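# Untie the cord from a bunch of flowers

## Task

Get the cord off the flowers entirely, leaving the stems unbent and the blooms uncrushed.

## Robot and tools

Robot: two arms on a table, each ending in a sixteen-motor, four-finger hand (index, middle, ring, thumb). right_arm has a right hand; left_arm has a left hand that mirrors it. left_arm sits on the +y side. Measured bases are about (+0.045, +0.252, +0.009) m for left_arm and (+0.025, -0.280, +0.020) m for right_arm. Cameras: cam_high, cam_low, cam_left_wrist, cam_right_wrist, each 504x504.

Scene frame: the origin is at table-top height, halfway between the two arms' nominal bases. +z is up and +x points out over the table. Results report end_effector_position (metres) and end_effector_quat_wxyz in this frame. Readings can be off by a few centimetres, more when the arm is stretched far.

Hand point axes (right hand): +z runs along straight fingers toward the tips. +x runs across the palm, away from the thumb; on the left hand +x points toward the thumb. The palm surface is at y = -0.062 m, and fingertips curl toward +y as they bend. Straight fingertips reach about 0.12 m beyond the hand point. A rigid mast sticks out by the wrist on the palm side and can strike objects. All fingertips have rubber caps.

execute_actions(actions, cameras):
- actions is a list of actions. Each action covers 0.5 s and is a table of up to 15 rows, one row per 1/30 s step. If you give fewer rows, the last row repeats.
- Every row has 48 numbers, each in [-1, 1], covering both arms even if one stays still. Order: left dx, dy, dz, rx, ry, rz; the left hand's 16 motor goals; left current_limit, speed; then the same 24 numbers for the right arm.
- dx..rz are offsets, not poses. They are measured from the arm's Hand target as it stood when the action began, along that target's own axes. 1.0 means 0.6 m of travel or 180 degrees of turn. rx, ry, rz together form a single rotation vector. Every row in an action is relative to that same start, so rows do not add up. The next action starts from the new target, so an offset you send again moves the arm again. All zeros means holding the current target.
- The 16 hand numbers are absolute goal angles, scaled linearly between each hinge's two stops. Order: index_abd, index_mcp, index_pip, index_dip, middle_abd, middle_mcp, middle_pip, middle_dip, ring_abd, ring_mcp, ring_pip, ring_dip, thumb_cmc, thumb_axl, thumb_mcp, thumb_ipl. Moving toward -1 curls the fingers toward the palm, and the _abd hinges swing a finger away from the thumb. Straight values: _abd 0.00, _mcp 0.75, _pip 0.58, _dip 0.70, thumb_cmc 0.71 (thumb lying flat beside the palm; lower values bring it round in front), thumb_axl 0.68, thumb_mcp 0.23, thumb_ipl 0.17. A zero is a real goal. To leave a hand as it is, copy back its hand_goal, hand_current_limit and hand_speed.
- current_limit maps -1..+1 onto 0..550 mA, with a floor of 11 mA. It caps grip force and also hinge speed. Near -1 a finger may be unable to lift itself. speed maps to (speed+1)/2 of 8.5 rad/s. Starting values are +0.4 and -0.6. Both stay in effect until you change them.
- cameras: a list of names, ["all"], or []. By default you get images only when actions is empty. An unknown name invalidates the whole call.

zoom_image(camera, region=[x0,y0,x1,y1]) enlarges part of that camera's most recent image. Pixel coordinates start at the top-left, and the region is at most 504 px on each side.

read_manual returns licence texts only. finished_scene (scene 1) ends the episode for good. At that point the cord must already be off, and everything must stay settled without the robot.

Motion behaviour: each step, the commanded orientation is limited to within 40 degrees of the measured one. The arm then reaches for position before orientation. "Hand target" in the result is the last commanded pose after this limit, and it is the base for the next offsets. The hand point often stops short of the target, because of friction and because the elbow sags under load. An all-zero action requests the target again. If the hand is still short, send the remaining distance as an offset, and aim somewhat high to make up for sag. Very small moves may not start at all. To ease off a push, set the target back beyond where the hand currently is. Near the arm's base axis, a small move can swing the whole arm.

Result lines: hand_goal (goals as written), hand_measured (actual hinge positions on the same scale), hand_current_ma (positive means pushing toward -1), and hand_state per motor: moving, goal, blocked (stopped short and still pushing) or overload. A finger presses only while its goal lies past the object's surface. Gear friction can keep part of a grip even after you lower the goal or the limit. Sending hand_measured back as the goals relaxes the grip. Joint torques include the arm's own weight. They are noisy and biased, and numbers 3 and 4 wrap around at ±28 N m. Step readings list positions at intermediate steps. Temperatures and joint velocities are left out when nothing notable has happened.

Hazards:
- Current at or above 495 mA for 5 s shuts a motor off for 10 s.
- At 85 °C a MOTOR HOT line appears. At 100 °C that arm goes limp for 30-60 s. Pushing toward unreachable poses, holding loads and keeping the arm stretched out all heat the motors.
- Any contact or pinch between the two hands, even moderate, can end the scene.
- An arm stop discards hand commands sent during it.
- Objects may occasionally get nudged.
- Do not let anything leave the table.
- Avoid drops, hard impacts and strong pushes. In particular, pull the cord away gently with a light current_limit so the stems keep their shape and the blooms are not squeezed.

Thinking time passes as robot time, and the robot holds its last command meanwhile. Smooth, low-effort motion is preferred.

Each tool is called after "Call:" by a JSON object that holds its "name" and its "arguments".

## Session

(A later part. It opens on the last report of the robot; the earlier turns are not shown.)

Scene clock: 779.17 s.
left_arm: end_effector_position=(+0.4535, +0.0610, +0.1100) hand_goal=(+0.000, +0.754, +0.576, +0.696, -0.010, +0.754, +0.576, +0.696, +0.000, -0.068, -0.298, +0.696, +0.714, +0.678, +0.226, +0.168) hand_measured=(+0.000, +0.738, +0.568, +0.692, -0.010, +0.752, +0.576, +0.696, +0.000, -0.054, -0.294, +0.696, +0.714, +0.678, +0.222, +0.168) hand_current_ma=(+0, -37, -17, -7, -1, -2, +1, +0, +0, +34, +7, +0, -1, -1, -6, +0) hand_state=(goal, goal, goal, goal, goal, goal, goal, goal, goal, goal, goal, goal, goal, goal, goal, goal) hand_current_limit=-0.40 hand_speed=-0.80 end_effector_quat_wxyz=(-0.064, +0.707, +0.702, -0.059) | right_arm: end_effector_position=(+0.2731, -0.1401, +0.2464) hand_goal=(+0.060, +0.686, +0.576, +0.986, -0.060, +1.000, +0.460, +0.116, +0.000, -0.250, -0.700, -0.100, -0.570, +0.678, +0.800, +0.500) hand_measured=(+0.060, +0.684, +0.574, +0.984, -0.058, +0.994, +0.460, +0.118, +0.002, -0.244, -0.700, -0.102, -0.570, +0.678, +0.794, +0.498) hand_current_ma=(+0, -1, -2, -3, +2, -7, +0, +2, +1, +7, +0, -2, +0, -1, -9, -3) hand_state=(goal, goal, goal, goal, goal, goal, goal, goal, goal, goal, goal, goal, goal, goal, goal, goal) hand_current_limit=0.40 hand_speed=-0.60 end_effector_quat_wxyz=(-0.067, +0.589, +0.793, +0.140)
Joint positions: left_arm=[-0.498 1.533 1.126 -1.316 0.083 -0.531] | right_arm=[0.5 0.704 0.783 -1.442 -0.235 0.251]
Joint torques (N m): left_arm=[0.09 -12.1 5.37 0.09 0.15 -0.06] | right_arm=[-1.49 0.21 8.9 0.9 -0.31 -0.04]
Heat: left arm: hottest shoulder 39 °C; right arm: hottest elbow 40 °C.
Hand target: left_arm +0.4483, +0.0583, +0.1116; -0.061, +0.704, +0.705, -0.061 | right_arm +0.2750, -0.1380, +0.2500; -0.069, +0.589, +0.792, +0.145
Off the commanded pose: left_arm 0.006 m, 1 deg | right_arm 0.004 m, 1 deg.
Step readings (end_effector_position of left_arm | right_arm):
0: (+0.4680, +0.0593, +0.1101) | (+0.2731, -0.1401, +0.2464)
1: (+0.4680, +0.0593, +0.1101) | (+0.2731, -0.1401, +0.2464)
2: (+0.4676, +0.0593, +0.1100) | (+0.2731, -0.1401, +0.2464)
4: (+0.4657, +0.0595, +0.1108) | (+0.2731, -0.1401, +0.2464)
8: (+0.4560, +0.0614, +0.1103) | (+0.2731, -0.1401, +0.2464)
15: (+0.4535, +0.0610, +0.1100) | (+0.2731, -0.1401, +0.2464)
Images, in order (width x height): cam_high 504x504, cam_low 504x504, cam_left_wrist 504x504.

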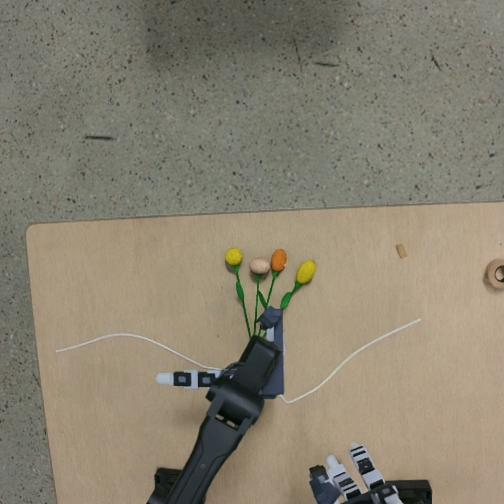

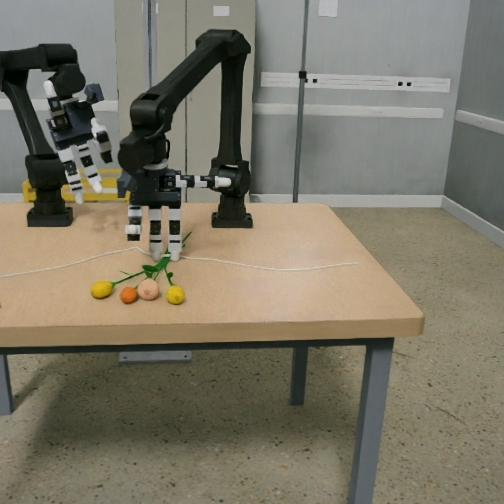

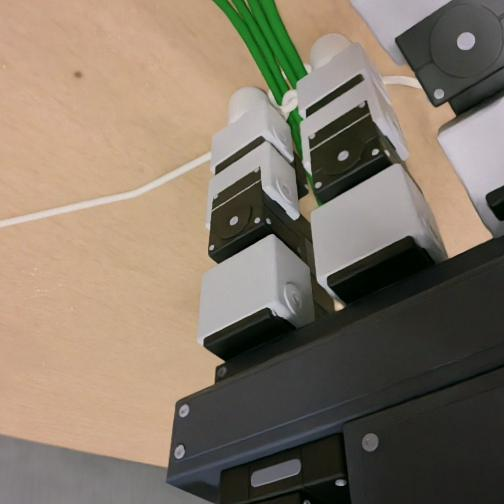

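Call:
{"name": "execute_actions", "arguments": {"actions": [[[0.0033,-0.0246,0.004,0,0,0,0.02,0.754,0.576,0.696,-0.03,0.754,0.576,0.696,0,-0.068,-0.299,0.696,0.714,0.678,0.226,0.168,-0.4,-0.8,0,0,0,0,0,0,0.06,0.685,0.576,0.985,-0.06,1,0.46,0.116,0,-0.25,-0.7,-0.1,-0.571,0.678,0.8,0.5,0.4,-0.6]],[[0.0033,-0.0246,0.004,0,0,0,0.03,0.754,0.576,0.696,-0.04,0.754,0.576,0.696,0,-0.068,-0.299,0.696,0.714,0.678,0.226,0.168,-0.4,-0.8,0,0,0,0,0,0,0.06,0.685,0.576,0.985,-0.06,1,0.46,0.116,0,-0.25,-0.7,-0.1,-0.571,0.678,0.8,0.5,0.4,-0.6]]], "cameras": ["cam_high","cam_low","cam_left_wrist"]}}

Call:
{"name": "zoom_image", "arguments": {"camera": "cam_left_wrist", "region": [180, 40, 420, 240]}}

Call:
{"name": "zoom_image", "arguments": {"camera": "cam_low", "region": [130, 230, 210, 310]}}

Call:
{"name": "zoom_image", "arguments": {"camera": "cam_high", "region": [180, 300, 320, 460]}}

Scene clock: 789.40 s.
left_arm: end_effector_position=(+0.4235, +0.0647, +0.1099) hand_goal=(+0.030, +0.754, +0.576, +0.696, -0.040, +0.754, +0.576, +0.696, +0.000, -0.068, -0.298, +0.696, +0.714, +0.678, +0.226, +0.168) hand_measured=(+0.030, +0.744, +0.572, +0.694, -0.038, +0.752, +0.576, +0.696, +0.000, -0.054, -0.294, +0.696, +0.714, +0.678, +0.222, +0.168) hand_current_ma=(+0, -19, -7, -4, +3, -4, +0, +0, +0, +34, +7, +0, -1, -1, -6, +0) hand_state=(goal, goal, goal, goal, goal, goal, goal, goal, goal, goal, goal, goal, goal, goal, goal, goal) hand_current_limit=-0.40 hand_speed=-0.80 end_effector_quat_wxyz=(-0.063, +0.706, +0.703, -0.058) | right_arm: end_effector_position=(+0.2731, -0.1401, +0.2464) hand_goal=(+0.060, +0.686, +0.576, +0.986, -0.060, +1.000, +0.460, +0.116, +0.000, -0.250, -0.700, -0.100, -0.570, +0.678, +0.800, +0.500) hand_measured=(+0.060, +0.684, +0.574, +0.984, -0.058, +0.994, +0.460, +0.118, +0.002, -0.244, -0.700, -0.102, -0.570, +0.678, +0.794, +0.498) hand_current_ma=(+0, -1, -2, -3, +2, -7, +0, +2, +1, +7, +0, -2, +0, -1, -9, -3) hand_state=(goal, goal, goal, goal, goal, goal, goal, goal, goal, goal, goal, goal, goal, goal, goal, goal) hand_current_limit=0.40 hand_speed=-0.60 end_effector_quat_wxyz=(-0.067, +0.589, +0.793, +0.140)
Joint positions: left_arm=[-0.531 1.464 1.048 -1.304 0.087 -0.566] | right_arm=[0.5 0.704 0.783 -1.442 -0.235 0.251]
Joint torques (N m): left_arm=[-0.15 -10.99 5.48 0.01 0.14 -0.06] | right_arm=[-1.44 0.26 8.85 0.99 -0.3 -0.06]
Heat: left arm: hottest shoulder 39 °C; right arm: hottest elbow 40 °C.
Hand target: left_arm +0.4183, +0.0622, +0.1119; -0.061, +0.704, +0.705, -0.061 | right_arm +0.2750, -0.1380, +0.2500; -0.069, +0.589, +0.792, +0.145
Off the commanded pose: left_arm 0.006 m, 0 deg | right_arm 0.004 m, 1 deg.
Step readings (end_effector_position of left_arm | right_arm):
0: (+0.4535, +0.0611, +0.1100) | (+0.2731, -0.1401, +0.2464)
1: (+0.4534, +0.0612, +0.1100) | (+0.2731, -0.1401, +0.2464)
2: (+0.4530, +0.0608, +0.1100) | (+0.2731, -0.1401, +0.2464)
4: (+0.4507, +0.0609, +0.1109) | (+0.2731, -0.1401, +0.2464)
8: (+0.4410, +0.0630, +0.1103) | (+0.2731, -0.1401, +0.2464)
15: (+0.4385, +0.0624, +0.1097) | (+0.2731, -0.1401, +0.2464)
16: (+0.4383, +0.0623, +0.1096) | (+0.2731, -0.1401, +0.2464)
17: (+0.4376, +0.0624, +0.1095) | (+0.2731, -0.1401, +0.2464)
19: (+0.4345, +0.0617, +0.1101) | (+0.2731, -0.1401, +0.2464)
23: (+0.4260, +0.0647, +0.1103) | (+0.2731, -0.1401, +0.2464)
30: (+0.4231, +0.0649, +0.1100) | (+0.2731, -0.1401, +0.2464)
Images, in order (width x height): cam_high 504x504, cam_low 504x504, cam_left_wrist 504x504.

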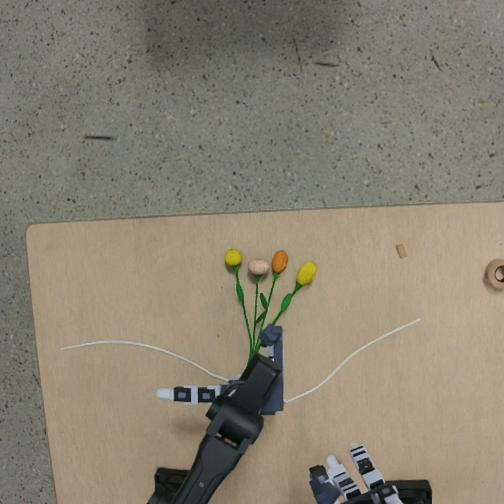

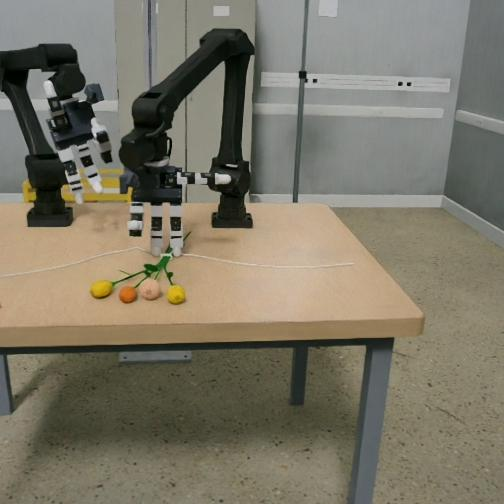

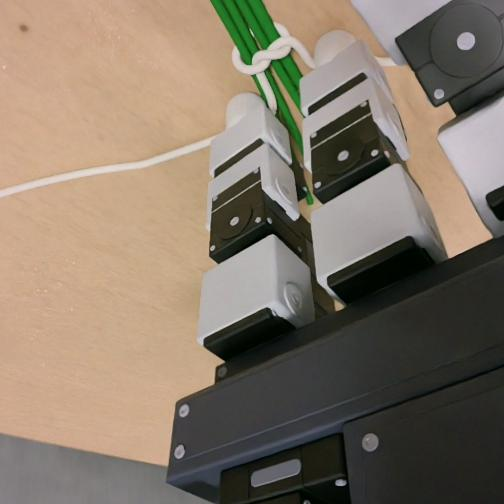

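Scaled by 2.100 from the camera's 504x504 image, which has a finer 720x720 frame.

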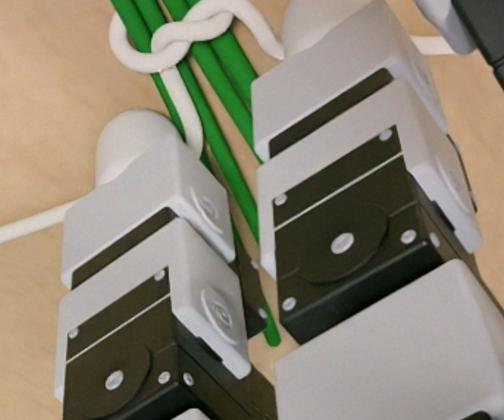

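Scaled by 6.300 from the camera's 504x504 image, which has a finer 720x720 frame.

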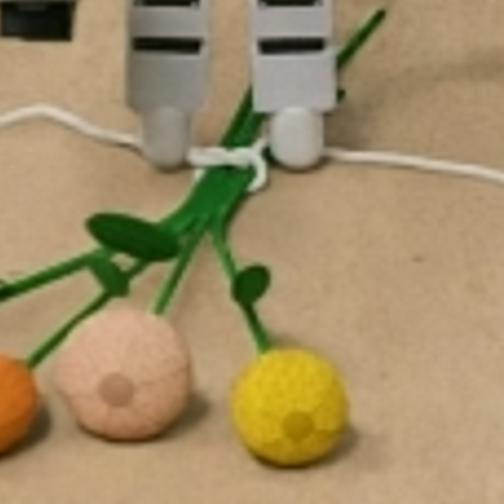

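Scaled by 3.150 from the camera's 504x504 image, which has a finer 720x720 frame.

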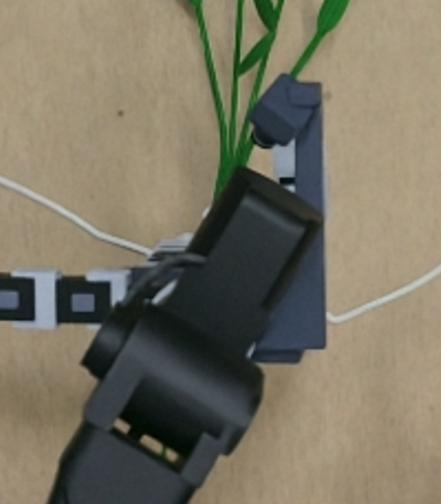

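Call:
{"name": "execute_actions", "arguments": {"actions": [[[0,0,0,0,0,0,0.09,0.754,0.576,0.696,-0.09,0.754,0.576,0.696,0,-0.068,-0.299,0.696,0.714,0.678,0.226,0.168,-0.2,-0.6,0,0,0,0,0,0,0.06,0.685,0.576,0.985,-0.06,1,0.46,0.116,0,-0.25,-0.7,-0.1,-0.571,0.678,0.8,0.5,0.4,-0.6]],[[0,-0.0116,-0.0657,0,0,0,0.09,0.754,0.576,0.696,-0.09,0.754,0.576,0.696,0,-0.068,-0.299,0.696,0.714,0.678,0.226,0.168,-0.4,-0.8,0,0,0,0,0,0,0.06,0.685,0.576,0.985,-0.06,1,0.46,0.116,0,-0.25,-0.7,-0.1,-0.571,0.678,0.8,0.5,0.4,-0.6]],[[-0.010,0.1,-0.02,0,0,0,0.09,0.754,0.576,0.696,-0.09,0.754,0.576,0.696,0,-0.068,-0.299,0.696,0.714,0.678,0.226,0.168,-0.4,-0.8,0,0,0,0,0,0,0.06,0.685,0.576,0.985,-0.06,1,0.46,0.116,0,-0.25,-0.7,-0.1,-0.571,0.678,0.8,0.5,0.4,-0.6]]], "cameras": ["cam_high","cam_low","cam_left_wrist"]}}

Call:
{"name": "zoom_image", "arguments": {"camera": "cam_left_wrist", "region": [160, 0, 420, 240]}}

Call:
{"name": "zoom_image", "arguments": {"camera": "cam_low", "region": [90, 210, 230, 310]}}

Call:
{"name": "zoom_image", "arguments": {"camera": "cam_high", "region": [180, 300, 320, 460]}}

Scene clock: 808.23 s.
left_arm: end_effector_position=(+0.4669, +0.0631, +0.1444) hand_goal=(+0.090, +0.754, +0.576, +0.696, -0.090, +0.754, +0.576, +0.696, +0.000, -0.068, -0.298, +0.696, +0.714, +0.678, +0.226, +0.168) hand_measured=(+0.088, +0.750, +0.572, +0.694, -0.088, +0.752, +0.576, +0.696, +0.000, -0.054, -0.294, +0.696, +0.712, +0.678, +0.222, +0.168) hand_current_ma=(-3, -9, -5, -4, +3, -4, +0, +0, +0, +30, +7, +0, -1, -1, -7, +0) hand_state=(goal, goal, goal, goal, goal, goal, goal, goal, goal, goal, goal, goal, goal, goal, goal, goal) hand_current_limit=-0.40 hand_speed=-0.80 end_effector_quat_wxyz=(-0.068, +0.701, +0.708, -0.061) | right_arm: end_effector_position=(+0.2731, -0.1401, +0.2464) hand_goal=(+0.060, +0.686, +0.576, +0.986, -0.060, +1.000, +0.460, +0.116, +0.000, -0.250, -0.700, -0.100, -0.570, +0.678, +0.800, +0.500) hand_measured=(+0.060, +0.684, +0.574, +0.984, -0.058, +0.994, +0.460, +0.118, +0.002, -0.244, -0.700, -0.102, -0.570, +0.678, +0.794, +0.498) hand_current_ma=(+0, -1, -2, -3, +2, -7, +0, +2, +1, +7, +0, -2, +0, -1, -9, -3) hand_state=(goal, goal, goal, goal, goal, goal, goal, goal, goal, goal, goal, goal, goal, goal, goal, goal) hand_current_limit=0.40 hand_speed=-0.60 end_effector_quat_wxyz=(-0.067, +0.589, +0.793, +0.140)
Joint positions: left_arm=[-0.479 1.535 1.224 -1.422 0.083 -0.528] | right_arm=[0.5 0.704 0.783 -1.442 -0.235 0.251]
Joint torques (N m): left_arm=[0.79 -10.34 9.28 -0.66 -0.11 0.12] | right_arm=[-1.32 0.26 8.9 0.98 -0.3 -0.02]
Heat: left arm: hottest shoulder 38 °C; right arm: hottest elbow 40 °C.
Hand target: left_arm +0.4795, +0.0562, +0.1536; -0.061, +0.704, +0.705, -0.061 | right_arm +0.2750, -0.1380, +0.2500; -0.069, +0.589, +0.792, +0.145
Off the commanded pose: left_arm 0.017 m, 1 deg | right_arm 0.004 m, 1 deg.
Step readings (end_effector_position of left_arm | right_arm):
0: (+0.4235, +0.0647, +0.1099) | (+0.2731, -0.1401, +0.2464)
1: (+0.4235, +0.0647, +0.1099) | (+0.2731, -0.1401, +0.2464)
2: (+0.4235, +0.0647, +0.1099) | (+0.2731, -0.1401, +0.2464)
4: (+0.4235, +0.0647, +0.1099) | (+0.2731, -0.1401, +0.2464)
8: (+0.4235, +0.0647, +0.1099) | (+0.2731, -0.1401, +0.2464)
15: (+0.4235, +0.0647, +0.1099) | (+0.2731, -0.1401, +0.2464)
16: (+0.4235, +0.0647, +0.1100) | (+0.2731, -0.1401, +0.2464)
17: (+0.4225, +0.0653, +0.1103) | (+0.2731, -0.1401, +0.2464)
19: (+0.4177, +0.0685, +0.1119) | (+0.2731, -0.1401, +0.2464)
23: (+0.4082, +0.0746, +0.1214) | (+0.2731, -0.1401, +0.2464)
30: (+0.4109, +0.0729, +0.1342) | (+0.2731, -0.1401, +0.2464)
31: (+0.4113, +0.0726, +0.1346) | (+0.2731, -0.1401, +0.2464)
32: (+0.4119, +0.0724, +0.1358) | (+0.2731, -0.1401, +0.2464)
34: (+0.4186, +0.0696, +0.1401) | (+0.2731, -0.1401, +0.2464)
38: (+0.4544, +0.0602, +0.1488) | (+0.2731, -0.1401, +0.2464)
45: (+0.4665, +0.0637, +0.1438) | (+0.2731, -0.1401, +0.2464)
Images, in order (width x height): cam_high 504x504, cam_low 504x504, cam_left_wrist 504x504.

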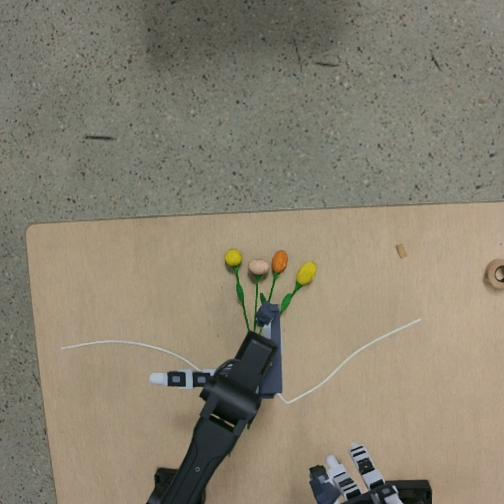

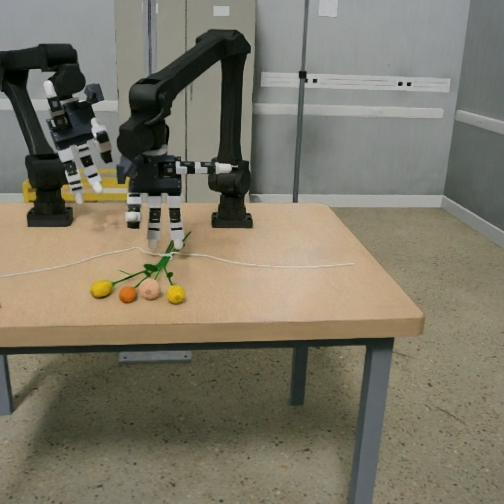

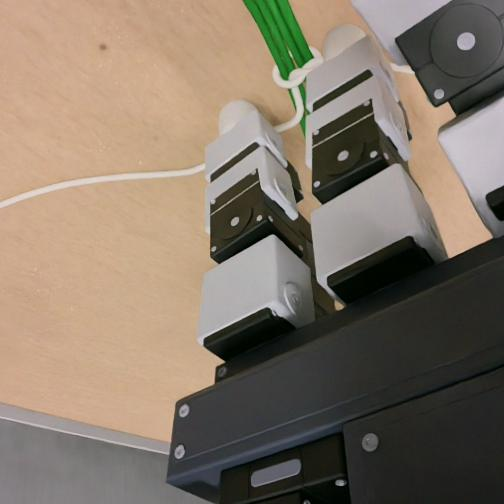

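Scaled by 1.938 from the camera's 504x504 image, which has a finer 720x720 frame.

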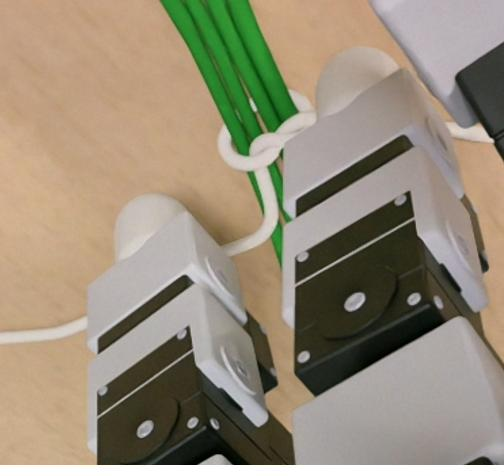

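Scaled by 3.600 from the camera's 504x504 image, which has a finer 720x720 frame.

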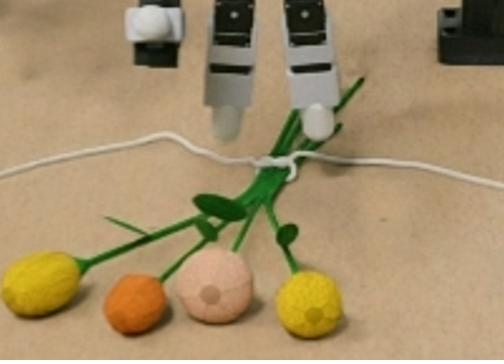

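Scaled by 3.150 from the camera's 504x504 image, which has a finer 720x720 frame.

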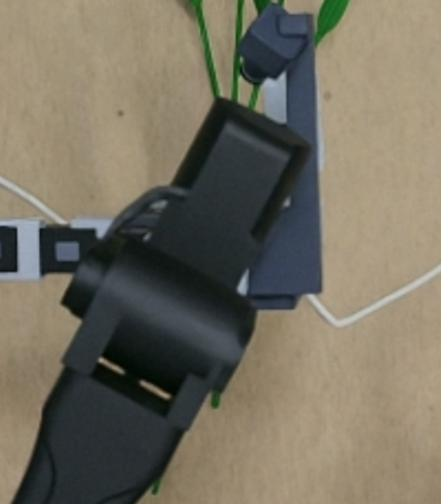

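Call:
{"name": "execute_actions", "arguments": {"actions": [[[-0.0167,0.033,-0.006,0,0,0,0.09,0.754,0.576,0.696,-0.09,0.754,0.576,0.696,0,-0.068,-0.299,0.696,0.714,0.678,0.226,0.168,-0.2,-0.6,0,0,0,0,0,0,0.06,0.685,0.576,0.985,-0.06,1,0.46,0.116,0,-0.25,-0.7,-0.1,-0.571,0.678,0.8,0.5,0.4,-0.6]],[[0,0.0085,0.048,0,0,0,0.09,0.754,0.576,0.696,-0.09,0.754,0.576,0.696,0,-0.068,-0.299,0.696,0.714,0.678,0.226,0.168,-0.2,-0.6,0,0,0,0,0,0,0.06,0.685,0.576,0.985,-0.06,1,0.46,0.116,0,-0.25,-0.7,-0.1,-0.571,0.678,0.8,0.5,0.4,-0.6]]], "cameras": ["cam_low","cam_left_wrist"]}}

Call:
{"name": "zoom_image", "arguments": {"camera": "cam_left_wrist", "region": [160, 0, 420, 240]}}

Call:
{"name": "zoom_image", "arguments": {"camera": "cam_low", "region": [90, 210, 230, 310]}}

Scene clock: 820.40 s.
left_arm: end_effector_position=(+0.4975, +0.0443, +0.1342) hand_goal=(+0.090, +0.754, +0.576, +0.696, -0.090, +0.754, +0.576, +0.696, +0.000, -0.068, -0.298, +0.696, +0.714, +0.678, +0.226, +0.168) hand_measured=(+0.088, +0.750, +0.572, +0.694, -0.088, +0.750, +0.576, +0.696, +0.000, -0.056, -0.294, +0.696, +0.712, +0.678, +0.222, +0.168) hand_current_ma=(-3, -7, -4, -4, +3, -5, +0, +0, +0, +29, +7, +0, -1, -1, -7, +0) hand_state=(goal, goal, goal, goal, goal, goal, goal, goal, goal, goal, goal, goal, goal, goal, goal, goal) hand_current_limit=-0.20 hand_speed=-0.60 end_effector_quat_wxyz=(-0.055, +0.705, +0.704, -0.058) | right_arm: end_effector_position=(+0.2731, -0.1401, +0.2464) hand_goal=(+0.060, +0.686, +0.576, +0.986, -0.060, +1.000, +0.460, +0.116, +0.000, -0.250, -0.700, -0.100, -0.570, +0.678, +0.800, +0.500) hand_measured=(+0.060, +0.684, +0.574, +0.984, -0.058, +0.994, +0.460, +0.118, +0.002, -0.244, -0.700, -0.102, -0.570, +0.678, +0.794, +0.498) hand_current_ma=(+0, -1, -2, -3, +2, -7, +0, +2, +1, +7, +0, -2, +0, -1, -9, -3) hand_state=(goal, goal, goal, goal, goal, goal, goal, goal, goal, goal, goal, goal, goal, goal, goal, goal) hand_current_limit=0.40 hand_speed=-0.60 end_effector_quat_wxyz=(-0.067, +0.589, +0.793, +0.140)
Joint positions: left_arm=[-0.479 1.615 1.29 -1.382 0.084 -0.517] | right_arm=[0.5 0.704 0.783 -1.442 -0.235 0.251]
Joint torques (N m): left_arm=[1.08 -11.4 6.04 0.21 -0.1 0.12] | right_arm=[-1.26 0.26 8.94 1.02 -0.3 -0.03]
Heat: left arm: hottest shoulder 38 °C; right arm: hottest elbow 40 °C.
Hand target: left_arm +0.4996, +0.0462, +0.1245; -0.061, +0.704, +0.705, -0.061 | right_arm +0.2750, -0.1380, +0.2500; -0.069, +0.589, +0.792, +0.145
Off the commanded pose: left_arm 0.010 m, 1 deg | right_arm 0.004 m, 1 deg.
Step readings (end_effector_position of left_arm | right_arm):
0: (+0.4669, +0.0631, +0.1444) | (+0.2731, -0.1401, +0.2464)
1: (+0.4670, +0.0630, +0.1444) | (+0.2731, -0.1401, +0.2464)
2: (+0.4672, +0.0629, +0.1446) | (+0.2731, -0.1401, +0.2464)
4: (+0.4697, +0.0615, +0.1463) | (+0.2731, -0.1401, +0.2464)
8: (+0.4835, +0.0530, +0.1478) | (+0.2731, -0.1401, +0.2464)
15: (+0.4863, +0.0512, +0.1450) | (+0.2731, -0.1401, +0.2464)
16: (+0.4863, +0.0512, +0.1450) | (+0.2731, -0.1401, +0.2464)
17: (+0.4863, +0.0512, +0.1448) | (+0.2731, -0.1401, +0.2464)
19: (+0.4873, +0.0506, +0.1439) | (+0.2731, -0.1401, +0.2464)
23: (+0.4949, +0.0462, +0.1393) | (+0.2731, -0.1401, +0.2464)
30: (+0.4975, +0.0443, +0.1342) | (+0.2731, -0.1401, +0.2464)
Images, in order (width x height): cam_low 504x504, cam_left_wrist 504x504.

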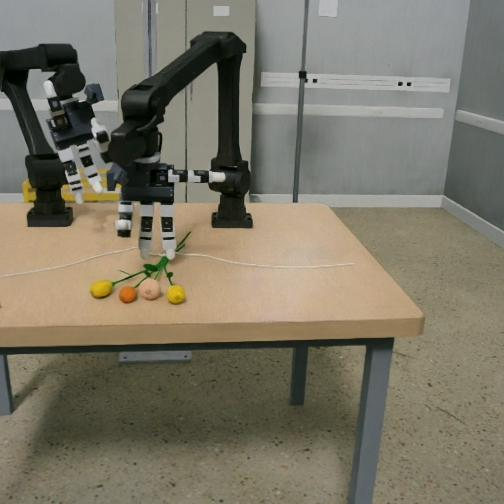

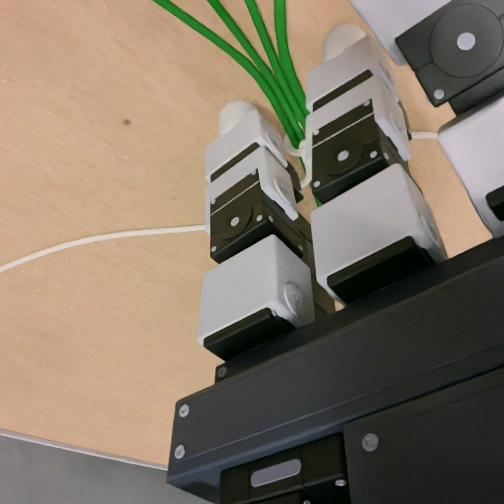

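Scaled by 1.938 from the camera's 504x504 image, which has a finer 720x720 frame.

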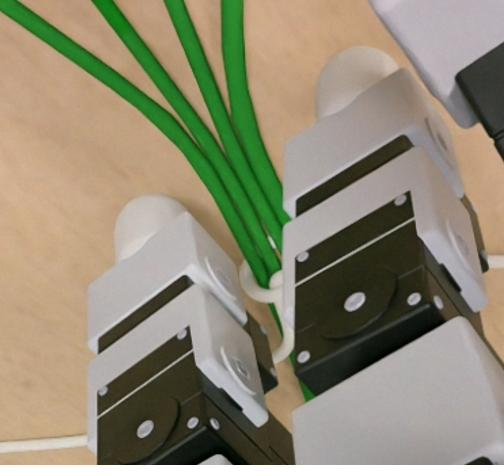

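Scaled by 3.600 from the camera's 504x504 image, which has a finer 720x720 frame.

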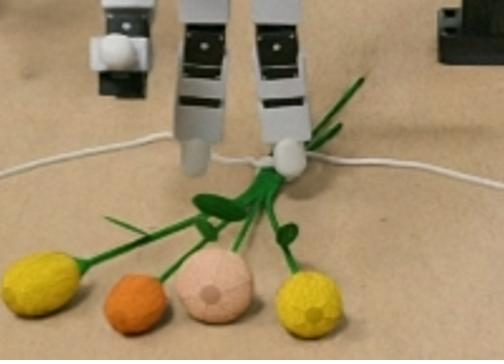

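Call:
{"name": "execute_actions", "arguments": {"actions": [[[0.015,0.0,0.013,0,0,0,0.09,0.754,0.576,0.696,-0.09,0.754,0.576,0.696,0,-0.068,-0.299,0.696,0.714,0.678,0.226,0.168,-0.2,-0.6,0,0,0,0,0,0,0.06,0.685,0.576,0.985,-0.06,1,0.46,0.116,0,-0.25,-0.7,-0.1,-0.571,0.678,0.8,0.5,0.4,-0.6]]], "cameras": ["cam_low","cam_left_wrist"]}}

Call:
{"name": "zoom_image", "arguments": {"camera": "cam_left_wrist", "region": [160, 0, 420, 240]}}

Call:
{"name": "zoom_image", "arguments": {"camera": "cam_low", "region": [90, 210, 230, 310]}}

Scene clock: 829.63 s.
left_arm: end_effector_position=(+0.4947, +0.0517, +0.1240) hand_goal=(+0.090, +0.754, +0.576, +0.696, -0.090, +0.754, +0.576, +0.696, +0.000, -0.068, -0.298, +0.696, +0.714, +0.678, +0.226, +0.168) hand_measured=(+0.088, +0.750, +0.572, +0.694, -0.088, +0.750, +0.576, +0.696, +0.000, -0.056, -0.294, +0.696, +0.712, +0.678, +0.222, +0.168) hand_current_ma=(-3, -7, -4, -4, +3, -5, +0, +0, +0, +29, +7, +0, -1, -1, -7, +0) hand_state=(goal, goal, goal, goal, goal, goal, goal, goal, goal, goal, goal, goal, goal, goal, goal, goal) hand_current_limit=-0.20 hand_speed=-0.60 end_effector_quat_wxyz=(-0.058, +0.703, +0.706, -0.063) | right_arm: end_effector_position=(+0.2731, -0.1401, +0.2464) hand_goal=(+0.060, +0.686, +0.576, +0.986, -0.060, +1.000, +0.460, +0.116, +0.000, -0.250, -0.700, -0.100, -0.570, +0.678, +0.800, +0.500) hand_measured=(+0.060, +0.684, +0.574, +0.984, -0.058, +0.994, +0.460, +0.118, +0.002, -0.244, -0.700, -0.102, -0.570, +0.678, +0.794, +0.498) hand_current_ma=(+0, -1, -2, -3, +2, -7, +0, +2, +1, +7, +0, -2, +0, -1, -9, -3) hand_state=(goal, goal, goal, goal, goal, goal, goal, goal, goal, goal, goal, goal, goal, goal, goal, goal) hand_current_limit=0.40 hand_speed=-0.60 end_effector_quat_wxyz=(-0.067, +0.589, +0.793, +0.140)
Joint positions: left_arm=[-0.465 1.615 1.263 -1.365 0.09 -0.509] | right_arm=[0.5 0.704 0.783 -1.442 -0.235 0.251]
Joint torques (N m): left_arm=[1.32 -11.93 5.76 0.16 -0.21 0.12] | right_arm=[-1.55 0.26 8.83 1.02 -0.29 -0.04]
Heat: left arm: hottest shoulder 38 °C; right arm: hottest elbow 40 °C.
Hand target: left_arm +0.4983, +0.0552, +0.1168; -0.061, +0.704, +0.705, -0.061 | right_arm +0.2750, -0.1380, +0.2500; -0.069, +0.589, +0.792, +0.145
Off the commanded pose: left_arm 0.009 m, 0 deg | right_arm 0.004 m, 1 deg.
Step readings (end_effector_position of left_arm | right_arm):
0: (+0.4975, +0.0443, +0.1342) | (+0.2731, -0.1401, +0.2464)
1: (+0.4975, +0.0443, +0.1342) | (+0.2731, -0.1401, +0.2464)
2: (+0.4977, +0.0444, +0.1339) | (+0.2731, -0.1401, +0.2464)
4: (+0.4980, +0.0462, +0.1316) | (+0.2731, -0.1401, +0.2464)
8: (+0.4953, +0.0492, +0.1255) | (+0.2731, -0.1401, +0.2464)
15: (+0.4944, +0.0513, +0.1240) | (+0.2731, -0.1401, +0.2464)
Images, in order (width x height): cam_low 504x504, cam_left_wrist 504x504.

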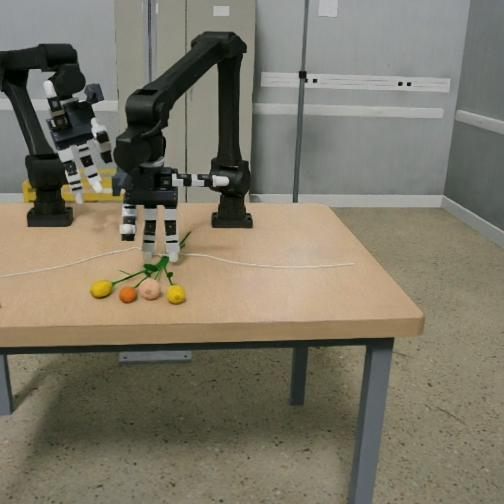

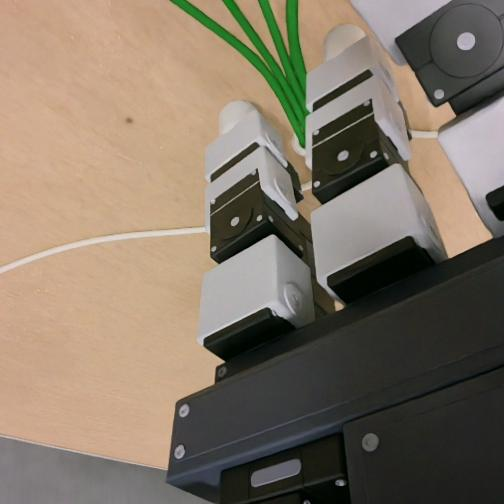

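Scaled by 1.938 from the camera's 504x504 image, which has a finer 720x720 frame.

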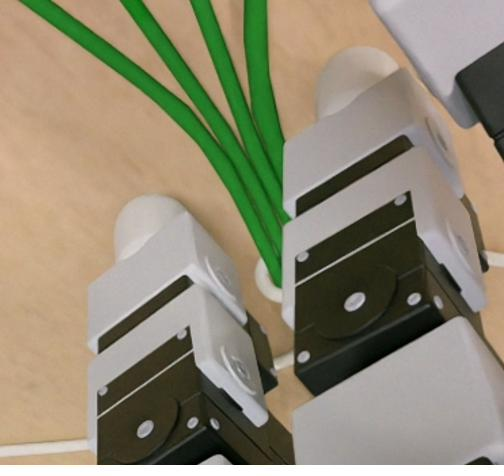

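Scaled by 3.600 from the camera's 504x504 image, which has a finer 720x720 frame.

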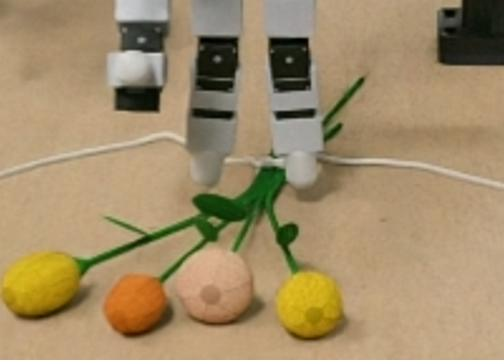

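Call:
{"name": "execute_actions", "arguments": {"actions": [[[0.0,0.0023,0.013,0,0,0,0.09,0.754,0.576,0.696,-0.09,0.754,0.576,0.696,0,-0.068,-0.299,0.696,0.714,0.678,0.226,0.168,-0.2,-0.6,0,0,0,0,0,0,0.06,0.685,0.576,0.985,-0.06,1,0.46,0.116,0,-0.25,-0.7,-0.1,-0.571,0.678,0.8,0.5,0.4,-0.6]],[[0.0,0,0,0,0,0,-0.01,0.754,0.576,0.696,0.0,0.754,0.576,0.696,0,-0.068,-0.299,0.696,0.714,0.678,0.226,0.168,-0.5,-0.85,0,0,0,0,0,0,0.06,0.685,0.576,0.985,-0.06,1,0.46,0.116,0,-0.25,-0.7,-0.1,-0.571,0.678,0.8,0.5,0.4,-0.6]],[[0.0,0,0,0,0,0,-0.01,0.754,0.576,0.696,0.0,0.754,0.576,0.696,0,-0.068,-0.299,0.696,0.714,0.678,0.226,0.168,-0.5,-0.85,0,0,0,0,0,0,0.06,0.685,0.576,0.985,-0.06,1,0.46,0.116,0,-0.25,-0.7,-0.1,-0.571,0.678,0.8,0.5,0.4,-0.6]]], "cameras": ["cam_low","cam_left_wrist"]}}

Call:
{"name": "zoom_image", "arguments": {"camera": "cam_left_wrist", "region": [160, 0, 420, 240]}}

Call:
{"name": "zoom_image", "arguments": {"camera": "cam_low", "region": [90, 210, 230, 310]}}

Scene clock: 838.33 s.
left_arm: end_effector_position=(+0.4948, +0.0516, +0.1199) hand_goal=(-0.010, +0.754, +0.576, +0.696, +0.000, +0.754, +0.576, +0.696, +0.000, -0.068, -0.298, +0.696, +0.714, +0.678, +0.226, +0.168) hand_measured=(-0.008, +0.750, +0.572, +0.694, -0.004, +0.750, +0.576, +0.696, +0.000, -0.056, -0.294, +0.696, +0.712, +0.678, +0.222, +0.168) hand_current_ma=(+4, -7, -4, -4, -4, -5, +0, +0, +0, +29, +7, +0, -1, -1, -7, +0) hand_state=(goal, goal, goal, goal, goal, goal, goal, goal, goal, goal, goal, goal, goal, goal, goal, goal) hand_current_limit=-0.50 hand_speed=-0.85 end_effector_quat_wxyz=(-0.055, +0.703, +0.706, -0.062) | right_arm: end_effector_position=(+0.2731, -0.1401, +0.2464) hand_goal=(+0.060, +0.686, +0.576, +0.986, -0.060, +1.000, +0.460, +0.116, +0.000, -0.250, -0.700, -0.100, -0.570, +0.678, +0.800, +0.500) hand_measured=(+0.060, +0.684, +0.574, +0.984, -0.058, +0.994, +0.460, +0.118, +0.002, -0.244, -0.700, -0.102, -0.570, +0.678, +0.794, +0.498) hand_current_ma=(+0, -1, -2, -3, +2, -7, +0, +2, +1, +7, +0, -2, +0, -1, -9, -3) hand_state=(goal, goal, goal, goal, goal, goal, goal, goal, goal, goal, goal, goal, goal, goal, goal, goal) hand_current_limit=0.40 hand_speed=-0.60 end_effector_quat_wxyz=(-0.067, +0.589, +0.793, +0.140)
Joint positions: left_arm=[-0.465 1.615 1.251 -1.347 0.09 -0.509] | right_arm=[0.5 0.704 0.783 -1.442 -0.235 0.251]
Joint torques (N m): left_arm=[1.26 -11.34 5.63 0.24 -0.19 0.14] | right_arm=[-1.32 0.26 8.88 0.98 -0.27 -0.05]
Heat: left arm: hottest shoulder 38 °C; right arm: hottest elbow 40 °C.
Hand target: left_arm +0.4984, +0.0552, +0.1089; -0.061, +0.704, +0.705, -0.061 | right_arm +0.2750, -0.1380, +0.2500; -0.069, +0.589, +0.792, +0.145
Off the commanded pose: left_arm 0.012 m, 1 deg | right_arm 0.004 m, 1 deg.
Step readings (end_effector_position of left_arm | right_arm):
0: (+0.4947, +0.0517, +0.1240) | (+0.2731, -0.1401, +0.2464)
1: (+0.4947, +0.0517, +0.1240) | (+0.2731, -0.1401, +0.2464)
2: (+0.4946, +0.0518, +0.1239) | (+0.2731, -0.1401, +0.2464)
4: (+0.4953, +0.0514, +0.1229) | (+0.2731, -0.1401, +0.2464)
8: (+0.4950, +0.0515, +0.1205) | (+0.2731, -0.1401, +0.2464)
15: (+0.4948, +0.0516, +0.1199) | (+0.2731, -0.1401, +0.2464)
16: (+0.4948, +0.0516, +0.1199) | (+0.2731, -0.1401, +0.2464)
17: (+0.4948, +0.0516, +0.1199) | (+0.2731, -0.1401, +0.2464)
19: (+0.4948, +0.0516, +0.1199) | (+0.2731, -0.1401, +0.2464)
23: (+0.4948, +0.0516, +0.1199) | (+0.2731, -0.1401, +0.2464)
30: (+0.4948, +0.0516, +0.1199) | (+0.2731, -0.1401, +0.2464)
31: (+0.4948, +0.0516, +0.1199) | (+0.2731, -0.1401, +0.2464)
32: (+0.4948, +0.0516, +0.1199) | (+0.2731, -0.1401, +0.2464)
34: (+0.4948, +0.0516, +0.1199) | (+0.2731, -0.1401, +0.2464)
38: (+0.4948, +0.0516, +0.1199) | (+0.2731, -0.1401, +0.2464)
45: (+0.4948, +0.0516, +0.1199) | (+0.2731, -0.1401, +0.2464)
Images, in order (width x height): cam_low 504x504, cam_left_wrist 504x504.

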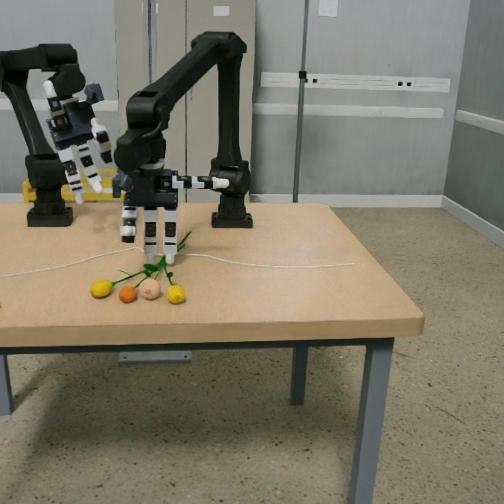

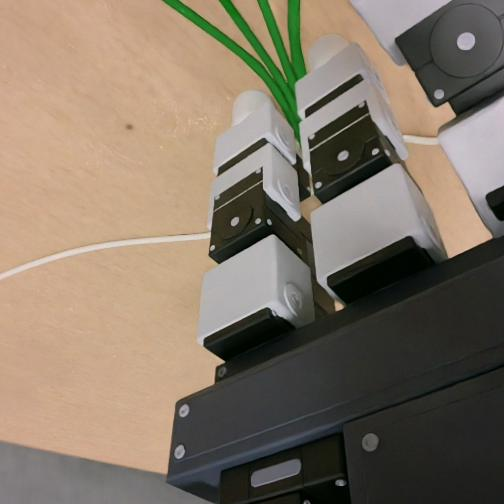

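Scaled by 1.938 from the camera's 504x504 image, which has a finer 720x720 frame.

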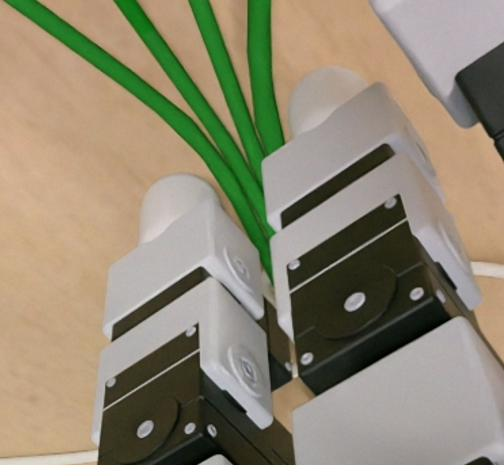

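Scaled by 3.600 from the camera's 504x504 image, which has a finer 720x720 frame.

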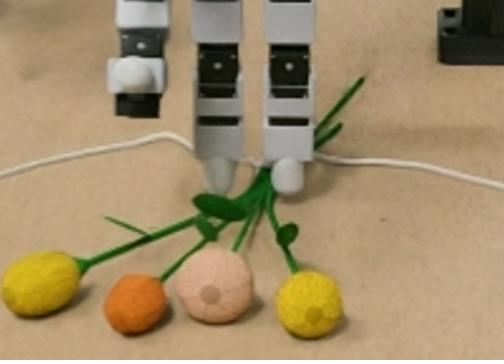

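Call:
{"name": "execute_actions", "arguments": {"actions": [[[0.0,0.0023,0.013,0,0,0,0.06,0.754,0.576,0.696,-0.06,0.754,0.576,0.696,0,-0.068,-0.299,0.696,0.714,0.678,0.226,0.168,-0.2,-0.6,0,0,0,0,0,0,0.06,0.685,0.576,0.985,-0.06,1,0.46,0.116,0,-0.25,-0.7,-0.1,-0.571,0.678,0.8,0.5,0.4,-0.6]]], "cameras": ["cam_low","cam_left_wrist"]}}

Call:
{"name": "zoom_image", "arguments": {"camera": "cam_low", "region": [90, 210, 230, 310]}}

Scene clock: 845.27 s.
left_arm: end_effector_position=(+0.4946, +0.0517, +0.1121) hand_goal=(+0.060, +0.754, +0.576, +0.696, -0.060, +0.754, +0.576, +0.696, +0.000, -0.068, -0.298, +0.696, +0.714, +0.678, +0.226, +0.168) hand_measured=(+0.056, +0.750, +0.572, +0.694, -0.056, +0.750, +0.576, +0.696, +0.000, -0.056, -0.294, +0.696, +0.712, +0.678, +0.222, +0.168) hand_current_ma=(-4, -7, -4, -4, +5, -5, +0, +0, +0, +29, +7, +0, -1, -1, -7, +0) hand_state=(goal, goal, goal, goal, goal, goal, goal, goal, goal, goal, goal, goal, goal, goal, goal, goal) hand_current_limit=-0.20 hand_speed=-0.60 end_effector_quat_wxyz=(-0.055, +0.703, +0.706, -0.062) | right_arm: end_effector_position=(+0.2731, -0.1401, +0.2464) hand_goal=(+0.060, +0.686, +0.576, +0.986, -0.060, +1.000, +0.460, +0.116, +0.000, -0.250, -0.700, -0.100, -0.570, +0.678, +0.800, +0.500) hand_measured=(+0.060, +0.684, +0.574, +0.984, -0.058, +0.994, +0.460, +0.118, +0.002, -0.244, -0.700, -0.102, -0.570, +0.678, +0.794, +0.498) hand_current_ma=(+0, -1, -2, -3, +2, -7, +0, +2, +1, +7, +0, -2, +0, -1, -9, -3) hand_state=(goal, goal, goal, goal, goal, goal, goal, goal, goal, goal, goal, goal, goal, goal, goal, goal) hand_current_limit=0.40 hand_speed=-0.60 end_effector_quat_wxyz=(-0.067, +0.589, +0.793, +0.140)
Joint positions: left_arm=[-0.465 1.622 1.238 -1.327 0.09 -0.509] | right_arm=[0.5 0.704 0.783 -1.442 -0.235 0.251]
Joint torques (N m): left_arm=[1.26 -11.34 5.57 0.2 -0.19 0.12] | right_arm=[-1.49 0.44 8.83 0.98 -0.28 -0.03]
Heat: left arm: hottest shoulder 38 °C; right arm: hottest elbow 40 °C.
Hand target: left_arm +0.4983, +0.0552, +0.1009; -0.061, +0.704, +0.705, -0.061 | right_arm +0.2750, -0.1380, +0.2500; -0.069, +0.589, +0.792, +0.145
Off the commanded pose: left_arm 0.012 m, 1 deg | right_arm 0.004 m, 1 deg.
Step readings (end_effector_position of left_arm | right_arm):
0: (+0.4948, +0.0516, +0.1199) | (+0.2731, -0.1401, +0.2464)
1: (+0.4948, +0.0516, +0.1199) | (+0.2731, -0.1401, +0.2464)
2: (+0.4949, +0.0516, +0.1197) | (+0.2731, -0.1401, +0.2464)
4: (+0.4954, +0.0513, +0.1184) | (+0.2731, -0.1401, +0.2464)
8: (+0.4949, +0.0516, +0.1149) | (+0.2731, -0.1401, +0.2464)
15: (+0.4946, +0.0517, +0.1121) | (+0.2731, -0.1401, +0.2464)
Images, in order (width x height): cam_low 504x504, cam_left_wrist 504x504.

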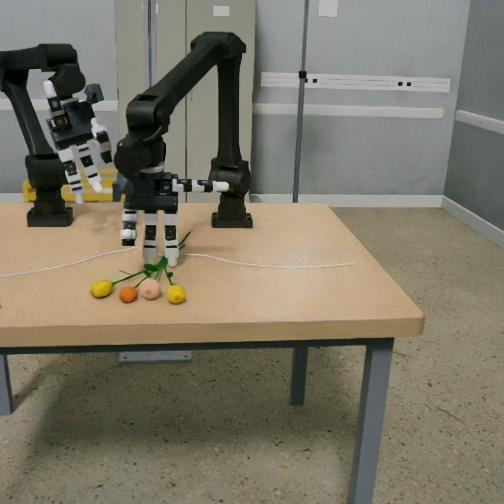

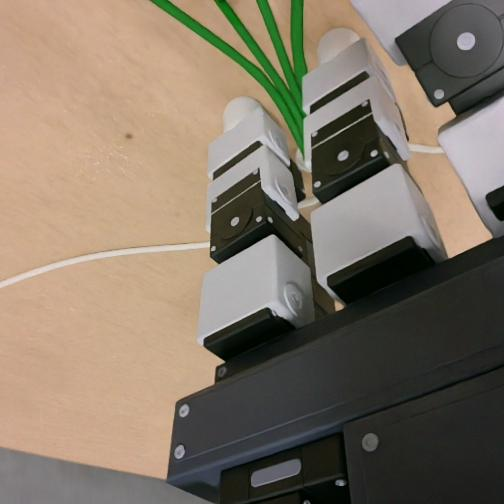

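Scaled by 3.600 from the camera's 504x504 image, which has a finer 720x720 frame.

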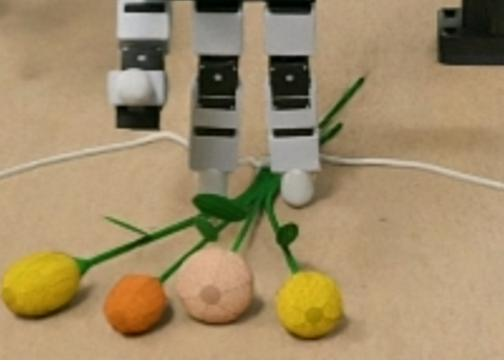

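Call:
{"name": "execute_actions", "arguments": {"actions": [[[0.0,0,0,0,0,0,-0.03,0.754,0.576,0.696,0.02,0.754,0.576,0.696,0,-0.068,-0.299,0.696,0.714,0.678,0.226,0.168,-0.5,-0.85,0,0,0,0,0,0,0.06,0.685,0.576,0.985,-0.06,1,0.46,0.116,0,-0.25,-0.7,-0.1,-0.571,0.678,0.8,0.5,0.4,-0.6]],[[0.0,0,0,0,0,0,-0.03,0.754,0.576,0.696,0.02,0.754,0.576,0.696,0,-0.068,-0.299,0.696,0.714,0.678,0.226,0.168,-0.5,-0.85,0,0,0,0,0,0,0.06,0.685,0.576,0.985,-0.06,1,0.46,0.116,0,-0.25,-0.7,-0.1,-0.571,0.678,0.8,0.5,0.4,-0.6]],[[0.0,-0.0269,-0.0088,0,0,0,-0.03,0.754,0.576,0.696,0.02,0.754,0.576,0.696,0,-0.068,-0.299,0.696,0.714,0.678,0.226,0.168,-0.5,-0.85,0,0,0,0,0,0,0.06,0.685,0.576,0.985,-0.06,1,0.46,0.116,0,-0.25,-0.7,-0.1,-0.571,0.678,0.8,0.5,0.4,-0.6]]], "cameras": ["cam_high","cam_low","cam_left_wrist"]}}

Call:
{"name": "zoom_image", "arguments": {"camera": "cam_left_wrist", "region": [160, 0, 420, 240]}}

Call:
{"name": "zoom_image", "arguments": {"camera": "cam_low", "region": [90, 210, 230, 310]}}

Scene clock: 853.73 s.
left_arm: end_effector_position=(+0.4916, +0.0541, +0.1118) hand_goal=(-0.030, +0.754, +0.576, +0.696, +0.020, +0.754, +0.576, +0.696, +0.000, -0.068, -0.298, +0.696, +0.714, +0.678, +0.226, +0.168) hand_measured=(-0.036, +0.740, +0.568, +0.694, +0.016, +0.750, +0.576, +0.696, +0.000, -0.056, -0.294, +0.696, +0.712, +0.678, +0.222, +0.168) hand_current_ma=(-9, -32, -13, -4, -4, -5, +0, +0, +0, +29, +7, +0, -2, -1, -7, +0) hand_state=(goal, goal, goal, goal, goal, goal, goal, goal, goal, goal, goal, goal, goal, goal, goal, goal) hand_current_limit=-0.50 hand_speed=-0.85 end_effector_quat_wxyz=(-0.053, +0.706, +0.704, -0.059) | right_arm: end_effector_position=(+0.2731, -0.1401, +0.2464) hand_goal=(+0.060, +0.686, +0.576, +0.986, -0.060, +1.000, +0.460, +0.116, +0.000, -0.250, -0.700, -0.100, -0.570, +0.678, +0.800, +0.500) hand_measured=(+0.060, +0.684, +0.574, +0.984, -0.058, +0.994, +0.460, +0.118, +0.002, -0.244, -0.700, -0.102, -0.570, +0.678, +0.794, +0.498) hand_current_ma=(+0, -1, -2, -3, +2, -7, +0, +2, +1, +7, +0, -2, +0, -1, -9, -3) hand_state=(goal, goal, goal, goal, goal, goal, goal, goal, goal, goal, goal, goal, goal, goal, goal, goal) hand_current_limit=0.40 hand_speed=-0.60 end_effector_quat_wxyz=(-0.067, +0.589, +0.793, +0.140)
Joint positions: left_arm=[-0.465 1.609 1.221 -1.318 0.084 -0.502] | right_arm=[0.5 0.704 0.783 -1.442 -0.235 0.251]
Joint torques (N m): left_arm=[0.21 -13.04 4.98 -0.24 -0.09 -0.02] | right_arm=[-1.55 0.21 8.85 0.99 -0.3 -0.04]
Heat: left arm: hottest shoulder 38 °C; right arm: hottest elbow 40 °C.
Hand target: left_arm +0.4834, +0.0552, +0.1088; -0.061, +0.704, +0.705, -0.061 | right_arm +0.2750, -0.1380, +0.2500; -0.069, +0.589, +0.792, +0.145
Off the commanded pose: left_arm 0.009 m, 1 deg | right_arm 0.004 m, 1 deg.
Step readings (end_effector_position of left_arm | right_arm):
0: (+0.4946, +0.0517, +0.1121) | (+0.2731, -0.1401, +0.2464)
1: (+0.4946, +0.0517, +0.1121) | (+0.2731, -0.1401, +0.2464)
2: (+0.4946, +0.0517, +0.1121) | (+0.2731, -0.1401, +0.2464)
4: (+0.4946, +0.0517, +0.1121) | (+0.2731, -0.1401, +0.2464)
8: (+0.4948, +0.0519, +0.1122) | (+0.2731, -0.1401, +0.2464)
15: (+0.4948, +0.0519, +0.1122) | (+0.2731, -0.1401, +0.2464)
16: (+0.4948, +0.0519, +0.1122) | (+0.2731, -0.1401, +0.2464)
17: (+0.4948, +0.0519, +0.1122) | (+0.2731, -0.1401, +0.2464)
19: (+0.4948, +0.0519, +0.1122) | (+0.2731, -0.1401, +0.2464)
23: (+0.4948, +0.0519, +0.1122) | (+0.2731, -0.1401, +0.2464)
30: (+0.4948, +0.0519, +0.1122) | (+0.2731, -0.1401, +0.2464)
31: (+0.4948, +0.0519, +0.1122) | (+0.2731, -0.1401, +0.2464)
32: (+0.4947, +0.0520, +0.1118) | (+0.2731, -0.1401, +0.2464)
34: (+0.4942, +0.0526, +0.1109) | (+0.2731, -0.1401, +0.2464)
38: (+0.4926, +0.0529, +0.1117) | (+0.2731, -0.1401, +0.2464)
45: (+0.4915, +0.0539, +0.1117) | (+0.2731, -0.1401, +0.2464)
Images, in order (width x height): cam_high 504x504, cam_low 504x504, cam_left_wrist 504x504.

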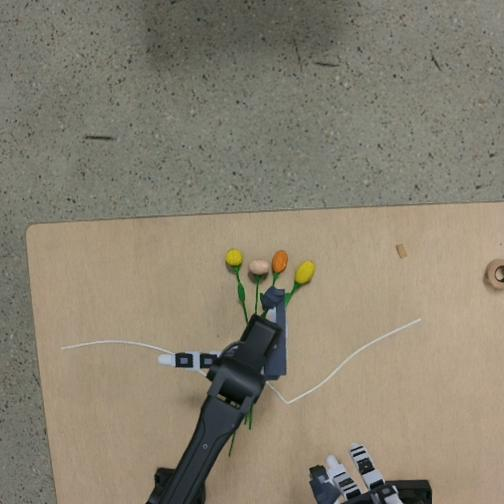

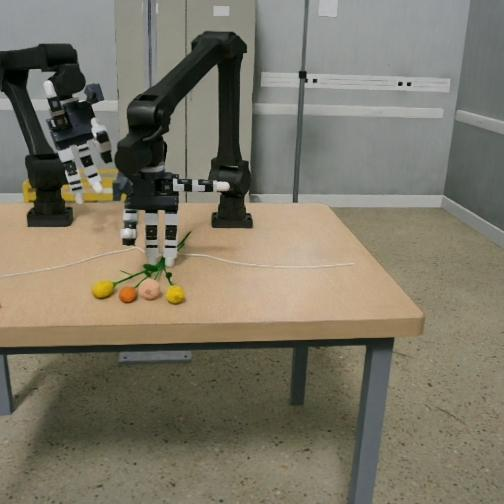

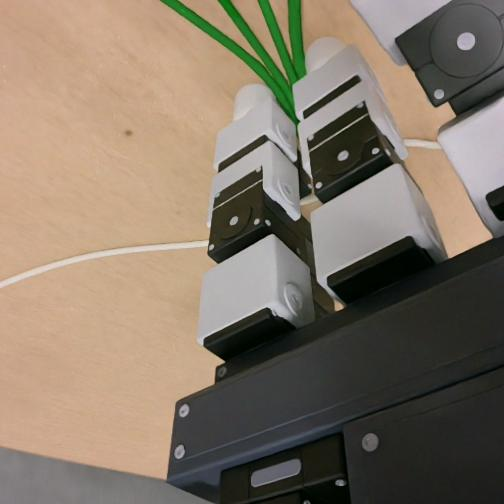

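Scaled by 1.938 from the camera's 504x504 image, which has a finer 720x720 frame.

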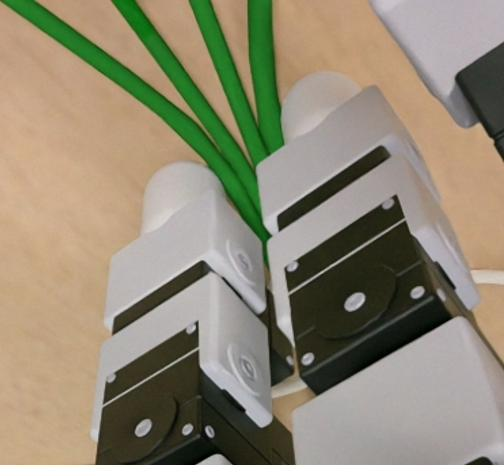

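Scaled by 3.600 from the camera's 504x504 image, which has a finer 720x720 frame.

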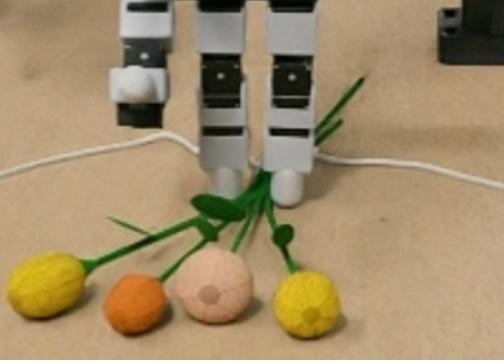

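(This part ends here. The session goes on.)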